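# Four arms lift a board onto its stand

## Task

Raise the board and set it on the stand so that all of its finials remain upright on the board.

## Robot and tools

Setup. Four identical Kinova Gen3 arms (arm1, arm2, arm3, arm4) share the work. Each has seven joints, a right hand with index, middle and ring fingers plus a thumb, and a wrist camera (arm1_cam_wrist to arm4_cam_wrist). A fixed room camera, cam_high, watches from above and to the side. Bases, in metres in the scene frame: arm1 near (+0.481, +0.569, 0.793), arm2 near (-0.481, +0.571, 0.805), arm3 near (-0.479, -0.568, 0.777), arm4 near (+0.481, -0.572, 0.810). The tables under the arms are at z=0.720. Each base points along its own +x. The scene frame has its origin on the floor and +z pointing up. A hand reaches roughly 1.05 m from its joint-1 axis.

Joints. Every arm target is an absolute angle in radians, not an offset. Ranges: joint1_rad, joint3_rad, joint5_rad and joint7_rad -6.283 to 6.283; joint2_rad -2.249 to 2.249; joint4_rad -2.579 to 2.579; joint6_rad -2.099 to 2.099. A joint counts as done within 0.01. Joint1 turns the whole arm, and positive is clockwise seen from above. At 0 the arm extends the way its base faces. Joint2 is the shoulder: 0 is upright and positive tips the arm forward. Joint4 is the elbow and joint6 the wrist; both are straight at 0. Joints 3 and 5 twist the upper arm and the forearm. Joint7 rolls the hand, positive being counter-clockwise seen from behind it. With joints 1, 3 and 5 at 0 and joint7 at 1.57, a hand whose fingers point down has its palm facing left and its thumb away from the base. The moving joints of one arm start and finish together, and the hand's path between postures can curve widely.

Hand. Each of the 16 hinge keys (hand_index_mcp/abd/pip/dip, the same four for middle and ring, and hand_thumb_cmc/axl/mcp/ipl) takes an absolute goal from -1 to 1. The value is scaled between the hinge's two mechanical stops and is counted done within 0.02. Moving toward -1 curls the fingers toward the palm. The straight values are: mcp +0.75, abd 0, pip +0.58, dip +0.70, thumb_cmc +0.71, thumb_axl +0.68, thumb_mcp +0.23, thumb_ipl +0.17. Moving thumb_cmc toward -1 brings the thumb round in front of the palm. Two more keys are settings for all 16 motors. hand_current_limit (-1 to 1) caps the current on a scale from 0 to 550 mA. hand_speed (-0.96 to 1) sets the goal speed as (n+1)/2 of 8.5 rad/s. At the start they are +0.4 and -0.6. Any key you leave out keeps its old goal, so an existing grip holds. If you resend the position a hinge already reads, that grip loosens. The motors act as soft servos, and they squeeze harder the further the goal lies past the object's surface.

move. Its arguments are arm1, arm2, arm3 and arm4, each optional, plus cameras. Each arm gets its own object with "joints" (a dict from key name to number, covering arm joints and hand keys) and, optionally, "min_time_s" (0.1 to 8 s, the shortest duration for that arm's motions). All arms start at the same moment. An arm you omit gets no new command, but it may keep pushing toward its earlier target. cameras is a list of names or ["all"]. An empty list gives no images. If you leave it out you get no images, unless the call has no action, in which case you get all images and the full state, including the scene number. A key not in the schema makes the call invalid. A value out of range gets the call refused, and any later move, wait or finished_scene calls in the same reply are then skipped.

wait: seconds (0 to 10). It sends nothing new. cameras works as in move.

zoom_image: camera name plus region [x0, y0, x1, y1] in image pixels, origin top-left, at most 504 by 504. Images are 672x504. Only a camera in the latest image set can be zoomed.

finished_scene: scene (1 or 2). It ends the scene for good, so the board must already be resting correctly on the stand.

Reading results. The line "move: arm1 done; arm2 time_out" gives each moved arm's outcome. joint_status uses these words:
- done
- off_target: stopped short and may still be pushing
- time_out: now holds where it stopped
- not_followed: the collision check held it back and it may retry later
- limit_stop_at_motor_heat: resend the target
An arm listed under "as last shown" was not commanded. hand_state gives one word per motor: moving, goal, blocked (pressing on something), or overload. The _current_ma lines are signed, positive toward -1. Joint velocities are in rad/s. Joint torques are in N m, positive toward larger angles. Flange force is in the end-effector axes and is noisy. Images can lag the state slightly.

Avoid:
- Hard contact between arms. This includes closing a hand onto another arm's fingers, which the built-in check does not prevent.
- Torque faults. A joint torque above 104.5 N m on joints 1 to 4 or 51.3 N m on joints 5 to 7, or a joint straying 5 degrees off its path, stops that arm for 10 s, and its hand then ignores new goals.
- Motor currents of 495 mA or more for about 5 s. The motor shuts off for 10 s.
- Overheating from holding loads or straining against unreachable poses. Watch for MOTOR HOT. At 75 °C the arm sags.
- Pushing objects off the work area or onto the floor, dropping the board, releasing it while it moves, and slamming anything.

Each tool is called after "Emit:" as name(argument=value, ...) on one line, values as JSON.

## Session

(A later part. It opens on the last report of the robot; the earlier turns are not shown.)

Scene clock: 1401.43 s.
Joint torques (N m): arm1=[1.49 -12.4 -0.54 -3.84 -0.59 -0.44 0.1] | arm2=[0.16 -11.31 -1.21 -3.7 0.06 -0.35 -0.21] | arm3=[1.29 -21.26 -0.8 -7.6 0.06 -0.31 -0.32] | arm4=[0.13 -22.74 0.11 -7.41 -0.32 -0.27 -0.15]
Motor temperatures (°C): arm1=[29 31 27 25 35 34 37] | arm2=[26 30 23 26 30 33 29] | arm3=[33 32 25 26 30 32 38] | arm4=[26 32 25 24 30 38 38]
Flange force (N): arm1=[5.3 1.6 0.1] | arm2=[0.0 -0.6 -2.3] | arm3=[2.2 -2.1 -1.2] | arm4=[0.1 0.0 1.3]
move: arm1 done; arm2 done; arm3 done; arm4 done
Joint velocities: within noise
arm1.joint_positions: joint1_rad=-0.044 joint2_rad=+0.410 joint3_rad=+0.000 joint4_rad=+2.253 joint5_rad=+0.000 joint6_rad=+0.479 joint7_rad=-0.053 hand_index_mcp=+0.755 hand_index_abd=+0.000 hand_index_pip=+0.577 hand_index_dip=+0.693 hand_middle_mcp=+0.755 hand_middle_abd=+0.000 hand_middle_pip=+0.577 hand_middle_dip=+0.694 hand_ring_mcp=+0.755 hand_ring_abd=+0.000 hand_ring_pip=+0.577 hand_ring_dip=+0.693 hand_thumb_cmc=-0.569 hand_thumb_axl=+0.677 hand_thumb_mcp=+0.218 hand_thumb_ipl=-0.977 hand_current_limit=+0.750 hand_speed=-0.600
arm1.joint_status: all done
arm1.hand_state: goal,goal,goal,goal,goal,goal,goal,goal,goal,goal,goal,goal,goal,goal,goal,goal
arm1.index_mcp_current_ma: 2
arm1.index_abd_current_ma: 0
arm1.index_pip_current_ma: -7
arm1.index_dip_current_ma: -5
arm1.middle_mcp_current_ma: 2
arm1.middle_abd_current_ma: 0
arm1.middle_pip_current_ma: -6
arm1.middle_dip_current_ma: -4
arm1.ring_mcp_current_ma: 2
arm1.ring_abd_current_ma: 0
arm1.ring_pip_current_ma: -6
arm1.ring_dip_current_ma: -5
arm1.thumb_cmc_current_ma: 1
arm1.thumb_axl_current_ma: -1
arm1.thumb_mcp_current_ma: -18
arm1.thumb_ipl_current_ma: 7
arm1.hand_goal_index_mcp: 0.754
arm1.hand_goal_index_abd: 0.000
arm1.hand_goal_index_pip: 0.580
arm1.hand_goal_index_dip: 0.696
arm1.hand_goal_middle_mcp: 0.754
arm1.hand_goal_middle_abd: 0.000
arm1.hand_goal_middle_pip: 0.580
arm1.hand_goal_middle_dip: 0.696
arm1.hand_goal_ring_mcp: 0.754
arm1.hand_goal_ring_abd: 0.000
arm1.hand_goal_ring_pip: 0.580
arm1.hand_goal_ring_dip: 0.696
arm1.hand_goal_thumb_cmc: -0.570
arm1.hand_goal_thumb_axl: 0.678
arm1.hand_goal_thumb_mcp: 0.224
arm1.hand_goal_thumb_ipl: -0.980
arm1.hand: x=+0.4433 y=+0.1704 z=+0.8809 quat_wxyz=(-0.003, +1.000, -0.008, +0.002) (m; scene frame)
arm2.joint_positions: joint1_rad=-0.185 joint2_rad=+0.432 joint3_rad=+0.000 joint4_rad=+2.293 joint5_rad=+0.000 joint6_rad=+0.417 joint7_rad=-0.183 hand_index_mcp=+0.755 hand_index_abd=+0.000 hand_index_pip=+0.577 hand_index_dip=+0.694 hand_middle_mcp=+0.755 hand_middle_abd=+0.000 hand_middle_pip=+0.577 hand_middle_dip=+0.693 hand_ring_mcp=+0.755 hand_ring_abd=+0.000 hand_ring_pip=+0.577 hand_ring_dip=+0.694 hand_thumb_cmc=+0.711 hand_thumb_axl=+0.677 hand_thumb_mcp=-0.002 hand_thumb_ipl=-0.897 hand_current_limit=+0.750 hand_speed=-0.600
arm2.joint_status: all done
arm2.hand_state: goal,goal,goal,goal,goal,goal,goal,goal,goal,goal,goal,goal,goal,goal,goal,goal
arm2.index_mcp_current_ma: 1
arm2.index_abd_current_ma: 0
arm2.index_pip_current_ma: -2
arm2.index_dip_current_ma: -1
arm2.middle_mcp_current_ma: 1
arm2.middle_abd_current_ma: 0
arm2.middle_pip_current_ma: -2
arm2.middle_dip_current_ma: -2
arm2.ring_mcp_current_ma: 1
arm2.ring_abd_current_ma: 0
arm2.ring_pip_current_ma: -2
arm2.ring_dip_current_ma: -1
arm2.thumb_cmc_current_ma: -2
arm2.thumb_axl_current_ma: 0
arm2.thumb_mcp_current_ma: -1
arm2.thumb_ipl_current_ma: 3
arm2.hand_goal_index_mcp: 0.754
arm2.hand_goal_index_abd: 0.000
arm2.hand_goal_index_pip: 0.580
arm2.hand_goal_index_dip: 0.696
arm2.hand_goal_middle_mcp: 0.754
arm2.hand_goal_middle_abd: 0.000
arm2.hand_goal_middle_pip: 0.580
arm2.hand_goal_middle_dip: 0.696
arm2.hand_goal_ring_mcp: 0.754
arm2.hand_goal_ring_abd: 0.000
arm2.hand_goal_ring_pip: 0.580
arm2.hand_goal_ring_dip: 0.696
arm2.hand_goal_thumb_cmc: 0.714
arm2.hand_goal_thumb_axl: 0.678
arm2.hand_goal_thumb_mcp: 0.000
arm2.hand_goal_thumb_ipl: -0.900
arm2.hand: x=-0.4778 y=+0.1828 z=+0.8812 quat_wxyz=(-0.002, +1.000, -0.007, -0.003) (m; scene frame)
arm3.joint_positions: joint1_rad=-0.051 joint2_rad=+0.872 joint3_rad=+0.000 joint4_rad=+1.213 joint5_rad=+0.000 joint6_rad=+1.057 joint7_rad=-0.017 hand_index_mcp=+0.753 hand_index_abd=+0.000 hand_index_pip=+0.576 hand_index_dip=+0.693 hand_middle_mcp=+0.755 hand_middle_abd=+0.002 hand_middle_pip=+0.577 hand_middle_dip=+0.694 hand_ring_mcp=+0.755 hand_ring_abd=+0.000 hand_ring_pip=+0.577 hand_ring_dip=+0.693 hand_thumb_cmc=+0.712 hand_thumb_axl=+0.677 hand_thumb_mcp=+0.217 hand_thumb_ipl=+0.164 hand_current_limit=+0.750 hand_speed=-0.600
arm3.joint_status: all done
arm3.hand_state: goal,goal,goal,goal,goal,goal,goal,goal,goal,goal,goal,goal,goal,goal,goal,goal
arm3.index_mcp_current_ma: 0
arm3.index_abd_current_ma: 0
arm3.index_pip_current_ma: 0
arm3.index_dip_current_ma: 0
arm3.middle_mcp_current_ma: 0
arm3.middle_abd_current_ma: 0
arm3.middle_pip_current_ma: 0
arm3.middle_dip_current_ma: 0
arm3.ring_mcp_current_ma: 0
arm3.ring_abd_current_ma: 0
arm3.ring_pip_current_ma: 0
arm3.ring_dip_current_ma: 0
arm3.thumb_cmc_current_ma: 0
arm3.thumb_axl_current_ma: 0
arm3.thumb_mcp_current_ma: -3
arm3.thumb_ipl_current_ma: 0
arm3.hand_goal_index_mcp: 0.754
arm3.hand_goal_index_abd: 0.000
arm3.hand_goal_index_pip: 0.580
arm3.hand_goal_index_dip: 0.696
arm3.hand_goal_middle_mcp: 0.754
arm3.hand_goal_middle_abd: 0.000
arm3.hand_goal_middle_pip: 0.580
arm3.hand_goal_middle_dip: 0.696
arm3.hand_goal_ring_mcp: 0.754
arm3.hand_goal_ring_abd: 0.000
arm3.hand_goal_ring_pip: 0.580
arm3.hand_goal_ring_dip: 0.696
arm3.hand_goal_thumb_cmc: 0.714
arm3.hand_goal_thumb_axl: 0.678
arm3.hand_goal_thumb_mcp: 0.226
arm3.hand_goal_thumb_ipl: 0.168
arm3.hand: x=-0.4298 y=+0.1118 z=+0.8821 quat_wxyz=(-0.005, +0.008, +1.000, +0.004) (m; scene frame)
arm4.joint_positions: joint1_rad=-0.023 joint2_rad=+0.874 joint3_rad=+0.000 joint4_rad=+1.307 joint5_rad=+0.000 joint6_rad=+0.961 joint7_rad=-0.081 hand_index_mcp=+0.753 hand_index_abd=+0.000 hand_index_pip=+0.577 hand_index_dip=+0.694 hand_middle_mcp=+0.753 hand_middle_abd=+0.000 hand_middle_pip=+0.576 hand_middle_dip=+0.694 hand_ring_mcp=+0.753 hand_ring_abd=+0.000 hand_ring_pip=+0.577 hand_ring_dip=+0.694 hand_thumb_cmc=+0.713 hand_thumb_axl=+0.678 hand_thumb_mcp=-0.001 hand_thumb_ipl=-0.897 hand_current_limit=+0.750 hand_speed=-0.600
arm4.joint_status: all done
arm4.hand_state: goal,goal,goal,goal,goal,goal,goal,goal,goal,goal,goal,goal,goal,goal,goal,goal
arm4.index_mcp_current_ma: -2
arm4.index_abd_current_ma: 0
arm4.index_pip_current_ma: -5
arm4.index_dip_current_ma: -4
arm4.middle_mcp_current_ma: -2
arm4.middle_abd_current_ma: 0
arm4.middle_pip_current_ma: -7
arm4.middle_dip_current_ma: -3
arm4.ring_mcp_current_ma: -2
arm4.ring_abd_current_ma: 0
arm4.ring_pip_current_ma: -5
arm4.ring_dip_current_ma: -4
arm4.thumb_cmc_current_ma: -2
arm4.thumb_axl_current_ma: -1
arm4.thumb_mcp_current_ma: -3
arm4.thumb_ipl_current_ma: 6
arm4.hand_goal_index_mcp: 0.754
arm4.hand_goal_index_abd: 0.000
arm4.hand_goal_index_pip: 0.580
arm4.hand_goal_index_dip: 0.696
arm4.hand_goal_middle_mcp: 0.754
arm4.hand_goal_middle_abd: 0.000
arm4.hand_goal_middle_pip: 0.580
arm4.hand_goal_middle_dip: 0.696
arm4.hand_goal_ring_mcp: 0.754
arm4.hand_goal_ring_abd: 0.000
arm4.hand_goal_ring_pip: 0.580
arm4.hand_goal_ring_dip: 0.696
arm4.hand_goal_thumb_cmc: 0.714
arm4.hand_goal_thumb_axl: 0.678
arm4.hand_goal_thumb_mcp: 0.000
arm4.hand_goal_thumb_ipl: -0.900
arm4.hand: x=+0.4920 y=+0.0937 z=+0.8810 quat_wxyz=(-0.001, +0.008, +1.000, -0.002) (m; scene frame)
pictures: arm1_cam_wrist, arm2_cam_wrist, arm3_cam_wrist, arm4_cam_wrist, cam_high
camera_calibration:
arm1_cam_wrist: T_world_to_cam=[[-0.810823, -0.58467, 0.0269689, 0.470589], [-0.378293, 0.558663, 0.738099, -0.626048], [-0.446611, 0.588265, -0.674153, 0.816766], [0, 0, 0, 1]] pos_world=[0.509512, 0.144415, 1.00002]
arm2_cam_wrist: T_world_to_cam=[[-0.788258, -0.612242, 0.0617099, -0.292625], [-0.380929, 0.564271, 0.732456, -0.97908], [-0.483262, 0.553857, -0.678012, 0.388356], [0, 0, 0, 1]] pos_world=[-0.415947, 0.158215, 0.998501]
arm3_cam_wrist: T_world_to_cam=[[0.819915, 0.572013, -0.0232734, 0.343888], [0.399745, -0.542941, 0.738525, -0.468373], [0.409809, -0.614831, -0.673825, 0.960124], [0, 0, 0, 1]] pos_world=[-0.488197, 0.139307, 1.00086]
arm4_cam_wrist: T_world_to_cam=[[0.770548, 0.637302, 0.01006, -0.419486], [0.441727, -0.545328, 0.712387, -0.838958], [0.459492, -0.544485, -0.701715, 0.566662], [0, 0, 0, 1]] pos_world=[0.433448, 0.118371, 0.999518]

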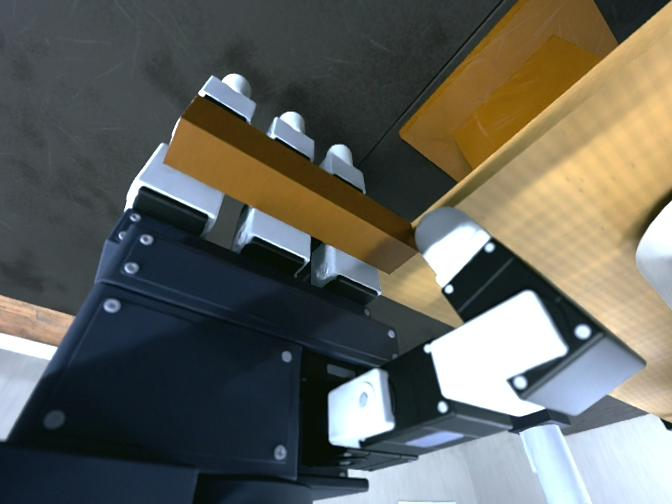

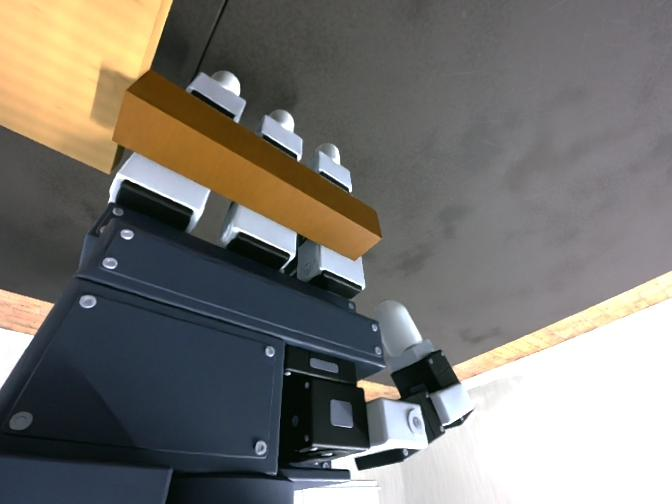

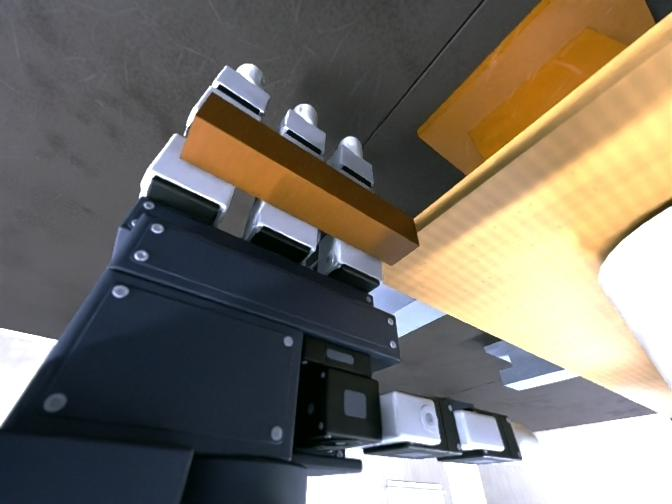

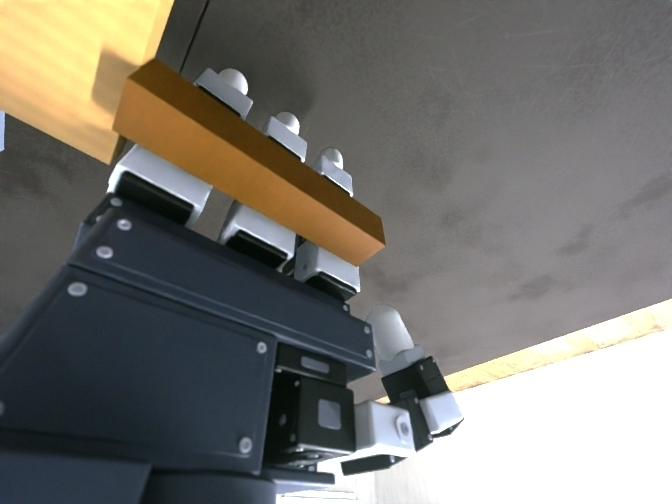

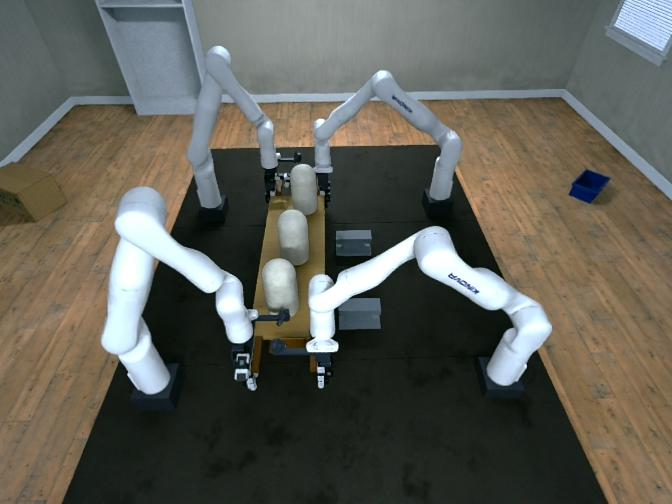

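Emit:
move(arm1={"joints":{"joint2_rad":0.3929,"joint4_rad":2.2891,"joint6_rad":0.4596},"min_time_s":1.5}, arm2={"joints":{"joint2_rad":0.4164,"joint4_rad":2.3292,"joint6_rad":0.3960},"min_time_s":1.5}, arm3={"joints":{"joint2_rad":0.8451,"joint4_rad":1.2704,"joint6_rad":1.0261},"min_time_s":1.5}, arm4={"joints":{"joint2_rad":0.8496,"joint4_rad":1.3612,"joint6_rad":0.9308},"min_time_s":1.5}, cameras=[])

Emit:
move(arm1={"joints":{"joint2_rad":-0.0328,"joint4_rad":2.1139,"joint6_rad":1.0605},"min_time_s":3}, arm2={"joints":{"joint2_rad":-0.0375,"joint4_rad":2.1633,"joint6_rad":1.0158},"min_time_s":3}, arm3={"joints":{"joint2_rad":0.5997,"joint4_rad":1.1984,"joint6_rad":1.3435},"min_time_s":3}, arm4={"joints":{"joint2_rad":0.5807,"joint4_rad":1.3195,"joint6_rad":1.2414},"min_time_s":3}, cameras=["cam_high"])

Scene clock: 1458.93 s.
Joint torques (N m): arm1=[1.5 -11.87 -0.54 -3.65 -0.54 -0.43 0.11] | arm2=[0.23 -10.95 -1.15 -3.55 0.07 -0.31 -0.16] | arm3=[1.35 -20.82 -0.78 -7.47 0.06 -0.31 -0.31] | arm4=[0.16 -22.17 0.03 -7.32 -0.3 -0.23 -0.17]
Motor temperatures (°C): arm1=[29 30 27 25 35 34 37] | arm2=[26 29 23 26 30 33 29] | arm3=[33 32 25 25 30 32 38] | arm4=[26 33 25 24 30 38 38]
Flange force (N): arm1=[5.6 1.6 -0.1] | arm2=[0.4 -0.7 -1.9] | arm3=[2.4 -2.0 -1.2] | arm4=[0.1 -0.5 1.3]
move: arm1 done; arm2 done; arm3 done; arm4 done
Joint velocities: within noise
arm1.joint_positions: joint1_rad=-0.044 joint2_rad=+0.393 joint3_rad=+0.000 joint4_rad=+2.289 joint5_rad=+0.000 joint6_rad=+0.460 joint7_rad=-0.053 hand_index_mcp=+0.755 hand_index_abd=+0.000 hand_index_pip=+0.577 hand_index_dip=+0.693 hand_middle_mcp=+0.755 hand_middle_abd=+0.000 hand_middle_pip=+0.577 hand_middle_dip=+0.694 hand_ring_mcp=+0.755 hand_ring_abd=+0.000 hand_ring_pip=+0.577 hand_ring_dip=+0.693 hand_thumb_cmc=-0.569 hand_thumb_axl=+0.677 hand_thumb_mcp=+0.218 hand_thumb_ipl=-0.977 hand_current_limit=+0.750 hand_speed=-0.600
arm1.joint_status: all done
arm1.hand_state: goal,goal,goal,goal,goal,goal,goal,goal,goal,goal,goal,goal,goal,goal,goal,goal
arm1.index_mcp_current_ma: 2
arm1.index_abd_current_ma: 0
arm1.index_pip_current_ma: -7
arm1.index_dip_current_ma: -5
arm1.middle_mcp_current_ma: 2
arm1.middle_abd_current_ma: 0
arm1.middle_pip_current_ma: -6
arm1.middle_dip_current_ma: -4
arm1.ring_mcp_current_ma: 2
arm1.ring_abd_current_ma: 0
arm1.ring_pip_current_ma: -6
arm1.ring_dip_current_ma: -5
arm1.thumb_cmc_current_ma: 1
arm1.thumb_axl_current_ma: -1
arm1.thumb_mcp_current_ma: -18
arm1.thumb_ipl_current_ma: 7
arm1.hand_goal_index_mcp: 0.754
arm1.hand_goal_index_abd: 0.000
arm1.hand_goal_index_pip: 0.580
arm1.hand_goal_index_dip: 0.696
arm1.hand_goal_middle_mcp: 0.754
arm1.hand_goal_middle_abd: 0.000
arm1.hand_goal_middle_pip: 0.580
arm1.hand_goal_middle_dip: 0.696
arm1.hand_goal_ring_mcp: 0.754
arm1.hand_goal_ring_abd: 0.000
arm1.hand_goal_ring_pip: 0.580
arm1.hand_goal_ring_dip: 0.696
arm1.hand_goal_thumb_cmc: -0.570
arm1.hand_goal_thumb_axl: 0.678
arm1.hand_goal_thumb_mcp: 0.224
arm1.hand_goal_thumb_ipl: -0.980
arm1.hand: x=+0.4428 y=+0.1824 z=+0.8809 quat_wxyz=(-0.003, +1.000, -0.008, +0.002) (m; scene frame)
arm2.joint_positions: joint1_rad=-0.185 joint2_rad=+0.416 joint3_rad=+0.000 joint4_rad=+2.329 joint5_rad=+0.000 joint6_rad=+0.396 joint7_rad=-0.183 hand_index_mcp=+0.755 hand_index_abd=+0.000 hand_index_pip=+0.577 hand_index_dip=+0.694 hand_middle_mcp=+0.755 hand_middle_abd=+0.000 hand_middle_pip=+0.577 hand_middle_dip=+0.693 hand_ring_mcp=+0.755 hand_ring_abd=+0.000 hand_ring_pip=+0.577 hand_ring_dip=+0.694 hand_thumb_cmc=+0.711 hand_thumb_axl=+0.677 hand_thumb_mcp=-0.002 hand_thumb_ipl=-0.897 hand_current_limit=+0.750 hand_speed=-0.600
arm2.joint_status: all done
arm2.hand_state: goal,goal,goal,goal,goal,goal,goal,goal,goal,goal,goal,goal,goal,goal,goal,goal
arm2.index_mcp_current_ma: 1
arm2.index_abd_current_ma: 0
arm2.index_pip_current_ma: -2
arm2.index_dip_current_ma: -1
arm2.middle_mcp_current_ma: 1
arm2.middle_abd_current_ma: 0
arm2.middle_pip_current_ma: -2
arm2.middle_dip_current_ma: -2
arm2.ring_mcp_current_ma: 1
arm2.ring_abd_current_ma: 0
arm2.ring_pip_current_ma: -2
arm2.ring_dip_current_ma: -1
arm2.thumb_cmc_current_ma: -2
arm2.thumb_axl_current_ma: 0
arm2.thumb_mcp_current_ma: -1
arm2.thumb_ipl_current_ma: 3
arm2.hand_goal_index_mcp: 0.754
arm2.hand_goal_index_abd: 0.000
arm2.hand_goal_index_pip: 0.580
arm2.hand_goal_index_dip: 0.696
arm2.hand_goal_middle_mcp: 0.754
arm2.hand_goal_middle_abd: 0.000
arm2.hand_goal_middle_pip: 0.580
arm2.hand_goal_middle_dip: 0.696
arm2.hand_goal_ring_mcp: 0.754
arm2.hand_goal_ring_abd: 0.000
arm2.hand_goal_ring_pip: 0.580
arm2.hand_goal_ring_dip: 0.696
arm2.hand_goal_thumb_cmc: 0.714
arm2.hand_goal_thumb_axl: 0.678
arm2.hand_goal_thumb_mcp: 0.000
arm2.hand_goal_thumb_ipl: -0.900
arm2.hand: x=-0.4799 y=+0.1947 z=+0.8813 quat_wxyz=(-0.002, +1.000, -0.007, -0.003) (m; scene frame)
arm3.joint_positions: joint1_rad=-0.051 joint2_rad=+0.845 joint3_rad=+0.000 joint4_rad=+1.270 joint5_rad=+0.000 joint6_rad=+1.026 joint7_rad=-0.017 hand_index_mcp=+0.753 hand_index_abd=+0.000 hand_index_pip=+0.576 hand_index_dip=+0.693 hand_middle_mcp=+0.755 hand_middle_abd=+0.002 hand_middle_pip=+0.577 hand_middle_dip=+0.694 hand_ring_mcp=+0.755 hand_ring_abd=+0.000 hand_ring_pip=+0.577 hand_ring_dip=+0.693 hand_thumb_cmc=+0.712 hand_thumb_axl=+0.677 hand_thumb_mcp=+0.217 hand_thumb_ipl=+0.164 hand_current_limit=+0.750 hand_speed=-0.600
arm3.joint_status: all done
arm3.hand_state: goal,goal,goal,goal,goal,goal,goal,goal,goal,goal,goal,goal,goal,goal,goal,goal
arm3.index_mcp_current_ma: 0
arm3.index_abd_current_ma: 0
arm3.index_pip_current_ma: 0
arm3.index_dip_current_ma: 0
arm3.middle_mcp_current_ma: 0
arm3.middle_abd_current_ma: 0
arm3.middle_pip_current_ma: 0
arm3.middle_dip_current_ma: 0
arm3.ring_mcp_current_ma: 0
arm3.ring_abd_current_ma: 0
arm3.ring_pip_current_ma: 0
arm3.ring_dip_current_ma: 0
arm3.thumb_cmc_current_ma: 0
arm3.thumb_axl_current_ma: 0
arm3.thumb_mcp_current_ma: -3
arm3.thumb_ipl_current_ma: 0
arm3.hand_goal_index_mcp: 0.754
arm3.hand_goal_index_abd: 0.000
arm3.hand_goal_index_pip: 0.580
arm3.hand_goal_index_dip: 0.696
arm3.hand_goal_middle_mcp: 0.754
arm3.hand_goal_middle_abd: 0.000
arm3.hand_goal_middle_pip: 0.580
arm3.hand_goal_middle_dip: 0.696
arm3.hand_goal_ring_mcp: 0.754
arm3.hand_goal_ring_abd: 0.000
arm3.hand_goal_ring_pip: 0.580
arm3.hand_goal_ring_dip: 0.696
arm3.hand_goal_thumb_cmc: 0.714
arm3.hand_goal_thumb_axl: 0.678
arm3.hand_goal_thumb_mcp: 0.226
arm3.hand_goal_thumb_ipl: 0.168
arm3.hand: x=-0.4297 y=+0.0995 z=+0.8820 quat_wxyz=(-0.005, +0.008, +1.000, +0.004) (m; scene frame)
arm4.joint_positions: joint1_rad=-0.023 joint2_rad=+0.850 joint3_rad=+0.000 joint4_rad=+1.361 joint5_rad=+0.000 joint6_rad=+0.931 joint7_rad=-0.081 hand_index_mcp=+0.753 hand_index_abd=+0.000 hand_index_pip=+0.577 hand_index_dip=+0.694 hand_middle_mcp=+0.753 hand_middle_abd=+0.000 hand_middle_pip=+0.576 hand_middle_dip=+0.694 hand_ring_mcp=+0.753 hand_ring_abd=+0.000 hand_ring_pip=+0.577 hand_ring_dip=+0.694 hand_thumb_cmc=+0.713 hand_thumb_axl=+0.678 hand_thumb_mcp=-0.001 hand_thumb_ipl=-0.897 hand_current_limit=+0.750 hand_speed=-0.600
arm4.joint_status: all done
arm4.hand_state: goal,goal,goal,goal,goal,goal,goal,goal,goal,goal,goal,goal,goal,goal,goal,goal
arm4.index_mcp_current_ma: -2
arm4.index_abd_current_ma: 0
arm4.index_pip_current_ma: -5
arm4.index_dip_current_ma: -4
arm4.middle_mcp_current_ma: -2
arm4.middle_abd_current_ma: 0
arm4.middle_pip_current_ma: -7
arm4.middle_dip_current_ma: -3
arm4.ring_mcp_current_ma: -2
arm4.ring_abd_current_ma: 0
arm4.ring_pip_current_ma: -5
arm4.ring_dip_current_ma: -4
arm4.thumb_cmc_current_ma: -2
arm4.thumb_axl_current_ma: -1
arm4.thumb_mcp_current_ma: -3
arm4.thumb_ipl_current_ma: 6
arm4.hand_goal_index_mcp: 0.754
arm4.hand_goal_index_abd: 0.000
arm4.hand_goal_index_pip: 0.580
arm4.hand_goal_index_dip: 0.696
arm4.hand_goal_middle_mcp: 0.754
arm4.hand_goal_middle_abd: 0.000
arm4.hand_goal_middle_pip: 0.580
arm4.hand_goal_middle_dip: 0.696
arm4.hand_goal_ring_mcp: 0.754
arm4.hand_goal_ring_abd: 0.000
arm4.hand_goal_ring_pip: 0.580
arm4.hand_goal_ring_dip: 0.696
arm4.hand_goal_thumb_cmc: 0.714
arm4.hand_goal_thumb_axl: 0.678
arm4.hand_goal_thumb_mcp: 0.000
arm4.hand_goal_thumb_ipl: -0.900
arm4.hand: x=+0.4928 y=+0.0815 z=+0.8811 quat_wxyz=(-0.001, +0.008, +1.000, -0.002) (m; scene frame)
pictures: none
No camera images: "cameras" was empty.

Scene clock: 1462.23 s.
Joint torques (N m): arm1=[1.63 -7.45 -0.74 -7.09 -0.58 -0.48 0.11] | arm2=[0.25 -6.15 -1.36 -7.63 0.04 -0.32 -0.17] | arm3=[1.43 -18.15 -0.89 -8.54 0.08 -0.28 -0.31] | arm4=[0.2 -19.47 0.04 -8.54 -0.29 -0.25 -0.18]
Motor temperatures (°C): arm1=[29 30 27 25 35 34 37] | arm2=[26 29 23 26 30 33 29] | arm3=[33 32 25 25 30 32 38] | arm4=[26 33 25 24 29 38 38]
Flange force (N): arm1=[1.8 2.4 -1.5] | arm2=[-3.3 -1.1 -0.8] | arm3=[2.2 -3.0 -0.4] | arm4=[0.1 -0.2 1.3]
move: arm1 done; arm2 done; arm3 done; arm4 done
Joint velocities: within noise
arm1.joint_positions: joint1_rad=-0.044 joint2_rad=-0.033 joint3_rad=+0.000 joint4_rad=+2.114 joint5_rad=+0.000 joint6_rad=+1.060 joint7_rad=-0.053 hand_index_mcp=+0.755 hand_index_abd=+0.000 hand_index_pip=+0.577 hand_index_dip=+0.693 hand_middle_mcp=+0.755 hand_middle_abd=+0.000 hand_middle_pip=+0.577 hand_middle_dip=+0.694 hand_ring_mcp=+0.755 hand_ring_abd=+0.000 hand_ring_pip=+0.577 hand_ring_dip=+0.693 hand_thumb_cmc=-0.569 hand_thumb_axl=+0.677 hand_thumb_mcp=+0.218 hand_thumb_ipl=-0.977 hand_current_limit=+0.750 hand_speed=-0.600
arm1.joint_status: all done
arm1.hand_state: goal,goal,goal,goal,goal,goal,goal,goal,goal,goal,goal,goal,goal,goal,goal,goal
arm1.index_mcp_current_ma: 1
arm1.index_abd_current_ma: 0
arm1.index_pip_current_ma: -6
arm1.index_dip_current_ma: -5
arm1.middle_mcp_current_ma: 1
arm1.middle_abd_current_ma: 0
arm1.middle_pip_current_ma: -6
arm1.middle_dip_current_ma: -4
arm1.ring_mcp_current_ma: 1
arm1.ring_abd_current_ma: 0
arm1.ring_pip_current_ma: -6
arm1.ring_dip_current_ma: -5
arm1.thumb_cmc_current_ma: 1
arm1.thumb_axl_current_ma: -1
arm1.thumb_mcp_current_ma: -18
arm1.thumb_ipl_current_ma: 7
arm1.hand_goal_index_mcp: 0.754
arm1.hand_goal_index_abd: 0.000
arm1.hand_goal_index_pip: 0.580
arm1.hand_goal_index_dip: 0.696
arm1.hand_goal_middle_mcp: 0.754
arm1.hand_goal_middle_abd: 0.000
arm1.hand_goal_middle_pip: 0.580
arm1.hand_goal_middle_dip: 0.696
arm1.hand_goal_ring_mcp: 0.754
arm1.hand_goal_ring_abd: 0.000
arm1.hand_goal_ring_pip: 0.580
arm1.hand_goal_ring_dip: 0.696
arm1.hand_goal_thumb_cmc: -0.570
arm1.hand_goal_thumb_axl: 0.678
arm1.hand_goal_thumb_mcp: 0.224
arm1.hand_goal_thumb_ipl: -0.980
arm1.hand: x=+0.4408 y=+0.2215 z=+1.0412 quat_wxyz=(-0.003, +1.000, -0.008, +0.002) (m; scene frame)
arm2.joint_positions: joint1_rad=-0.185 joint2_rad=-0.038 joint3_rad=+0.000 joint4_rad=+2.163 joint5_rad=+0.000 joint6_rad=+1.016 joint7_rad=-0.183 hand_index_mcp=+0.755 hand_index_abd=+0.000 hand_index_pip=+0.577 hand_index_dip=+0.694 hand_middle_mcp=+0.755 hand_middle_abd=+0.000 hand_middle_pip=+0.577 hand_middle_dip=+0.693 hand_ring_mcp=+0.755 hand_ring_abd=+0.000 hand_ring_pip=+0.577 hand_ring_dip=+0.694 hand_thumb_cmc=+0.711 hand_thumb_axl=+0.677 hand_thumb_mcp=-0.002 hand_thumb_ipl=-0.897 hand_current_limit=+0.750 hand_speed=-0.600
arm2.joint_status: all done
arm2.hand_state: goal,goal,goal,goal,goal,goal,goal,goal,goal,goal,goal,goal,goal,goal,goal,goal
arm2.index_mcp_current_ma: 0
arm2.index_abd_current_ma: 0
arm2.index_pip_current_ma: -2
arm2.index_dip_current_ma: -1
arm2.middle_mcp_current_ma: 0
arm2.middle_abd_current_ma: 0
arm2.middle_pip_current_ma: -2
arm2.middle_dip_current_ma: -2
arm2.ring_mcp_current_ma: 0
arm2.ring_abd_current_ma: 0
arm2.ring_pip_current_ma: -2
arm2.ring_dip_current_ma: -1
arm2.thumb_cmc_current_ma: -2
arm2.thumb_axl_current_ma: 0
arm2.thumb_mcp_current_ma: -1
arm2.thumb_ipl_current_ma: 3
arm2.hand_goal_index_mcp: 0.754
arm2.hand_goal_index_abd: 0.000
arm2.hand_goal_index_pip: 0.580
arm2.hand_goal_index_dip: 0.696
arm2.hand_goal_middle_mcp: 0.754
arm2.hand_goal_middle_abd: 0.000
arm2.hand_goal_middle_pip: 0.580
arm2.hand_goal_middle_dip: 0.696
arm2.hand_goal_ring_mcp: 0.754
arm2.hand_goal_ring_abd: 0.000
arm2.hand_goal_ring_pip: 0.580
arm2.hand_goal_ring_dip: 0.696
arm2.hand_goal_thumb_cmc: 0.714
arm2.hand_goal_thumb_axl: 0.678
arm2.hand_goal_thumb_mcp: 0.000
arm2.hand_goal_thumb_ipl: -0.900
arm2.hand: x=-0.4857 y=+0.2335 z=+1.0416 quat_wxyz=(-0.002, +1.000, -0.007, -0.003) (m; scene frame)
arm3.joint_positions: joint1_rad=-0.051 joint2_rad=+0.600 joint3_rad=+0.000 joint4_rad=+1.198 joint5_rad=+0.000 joint6_rad=+1.344 joint7_rad=-0.017 hand_index_mcp=+0.753 hand_index_abd=+0.000 hand_index_pip=+0.577 hand_index_dip=+0.693 hand_middle_mcp=+0.755 hand_middle_abd=+0.002 hand_middle_pip=+0.577 hand_middle_dip=+0.694 hand_ring_mcp=+0.755 hand_ring_abd=+0.000 hand_ring_pip=+0.577 hand_ring_dip=+0.693 hand_thumb_cmc=+0.712 hand_thumb_axl=+0.677 hand_thumb_mcp=+0.217 hand_thumb_ipl=+0.164 hand_current_limit=+0.750 hand_speed=-0.600
arm3.joint_status: all done
arm3.hand_state: goal,goal,goal,goal,goal,goal,goal,goal,goal,goal,goal,goal,goal,goal,goal,goal
arm3.index_mcp_current_ma: 0
arm3.index_abd_current_ma: 0
arm3.index_pip_current_ma: 0
arm3.index_dip_current_ma: 0
arm3.middle_mcp_current_ma: 0
arm3.middle_abd_current_ma: 0
arm3.middle_pip_current_ma: 0
arm3.middle_dip_current_ma: 0
arm3.ring_mcp_current_ma: 0
arm3.ring_abd_current_ma: 0
arm3.ring_pip_current_ma: 0
arm3.ring_dip_current_ma: 0
arm3.thumb_cmc_current_ma: 0
arm3.thumb_axl_current_ma: 0
arm3.thumb_mcp_current_ma: -3
arm3.thumb_ipl_current_ma: 0
arm3.hand_goal_index_mcp: 0.754
arm3.hand_goal_index_abd: 0.000
arm3.hand_goal_index_pip: 0.580
arm3.hand_goal_index_dip: 0.696
arm3.hand_goal_middle_mcp: 0.754
arm3.hand_goal_middle_abd: 0.000
arm3.hand_goal_middle_pip: 0.580
arm3.hand_goal_middle_dip: 0.696
arm3.hand_goal_ring_mcp: 0.754
arm3.hand_goal_ring_abd: 0.000
arm3.hand_goal_ring_pip: 0.580
arm3.hand_goal_ring_dip: 0.696
arm3.hand_goal_thumb_cmc: 0.714
arm3.hand_goal_thumb_axl: 0.678
arm3.hand_goal_thumb_mcp: 0.226
arm3.hand_goal_thumb_ipl: 0.168
arm3.hand: x=-0.4282 y=+0.0583 z=+1.0417 quat_wxyz=(-0.005, +0.008, +1.000, +0.004) (m; scene frame)
arm4.joint_positions: joint1_rad=-0.023 joint2_rad=+0.581 joint3_rad=+0.000 joint4_rad=+1.320 joint5_rad=+0.000 joint6_rad=+1.241 joint7_rad=-0.081 hand_index_mcp=+0.753 hand_index_abd=+0.000 hand_index_pip=+0.577 hand_index_dip=+0.694 hand_middle_mcp=+0.753 hand_middle_abd=+0.000 hand_middle_pip=+0.576 hand_middle_dip=+0.694 hand_ring_mcp=+0.753 hand_ring_abd=+0.000 hand_ring_pip=+0.577 hand_ring_dip=+0.694 hand_thumb_cmc=+0.713 hand_thumb_axl=+0.678 hand_thumb_mcp=-0.001 hand_thumb_ipl=-0.897 hand_current_limit=+0.750 hand_speed=-0.600
arm4.joint_status: all done
arm4.hand_state: goal,goal,goal,goal,goal,goal,goal,goal,goal,goal,goal,goal,goal,goal,goal,goal
arm4.index_mcp_current_ma: -2
arm4.index_abd_current_ma: 0
arm4.index_pip_current_ma: -5
arm4.index_dip_current_ma: -4
arm4.middle_mcp_current_ma: -2
arm4.middle_abd_current_ma: 0
arm4.middle_pip_current_ma: -7
arm4.middle_dip_current_ma: -3
arm4.ring_mcp_current_ma: -2
arm4.ring_abd_current_ma: 0
arm4.ring_pip_current_ma: -5
arm4.ring_dip_current_ma: -4
arm4.thumb_cmc_current_ma: -2
arm4.thumb_axl_current_ma: -1
arm4.thumb_mcp_current_ma: -3
arm4.thumb_ipl_current_ma: 6
arm4.hand_goal_index_mcp: 0.754
arm4.hand_goal_index_abd: 0.000
arm4.hand_goal_index_pip: 0.580
arm4.hand_goal_index_dip: 0.696
arm4.hand_goal_middle_mcp: 0.754
arm4.hand_goal_middle_abd: 0.000
arm4.hand_goal_middle_pip: 0.580
arm4.hand_goal_middle_dip: 0.696
arm4.hand_goal_ring_mcp: 0.754
arm4.hand_goal_ring_abd: 0.000
arm4.hand_goal_ring_pip: 0.580
arm4.hand_goal_ring_dip: 0.696
arm4.hand_goal_thumb_cmc: 0.714
arm4.hand_goal_thumb_axl: 0.678
arm4.hand_goal_thumb_mcp: 0.000
arm4.hand_goal_thumb_ipl: -0.900
arm4.hand: x=+0.4958 y=+0.0423 z=+1.0412 quat_wxyz=(-0.001, +0.008, +1.000, -0.002) (m; scene frame)
pictures: cam_high

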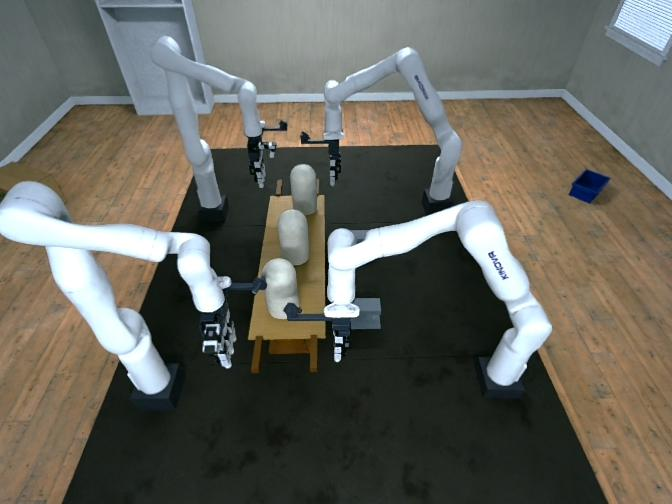

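Board is on the stand, and all three finials are standing on it.

Emit:
finished_scene(scene=1)

The scene is finished: the task was done.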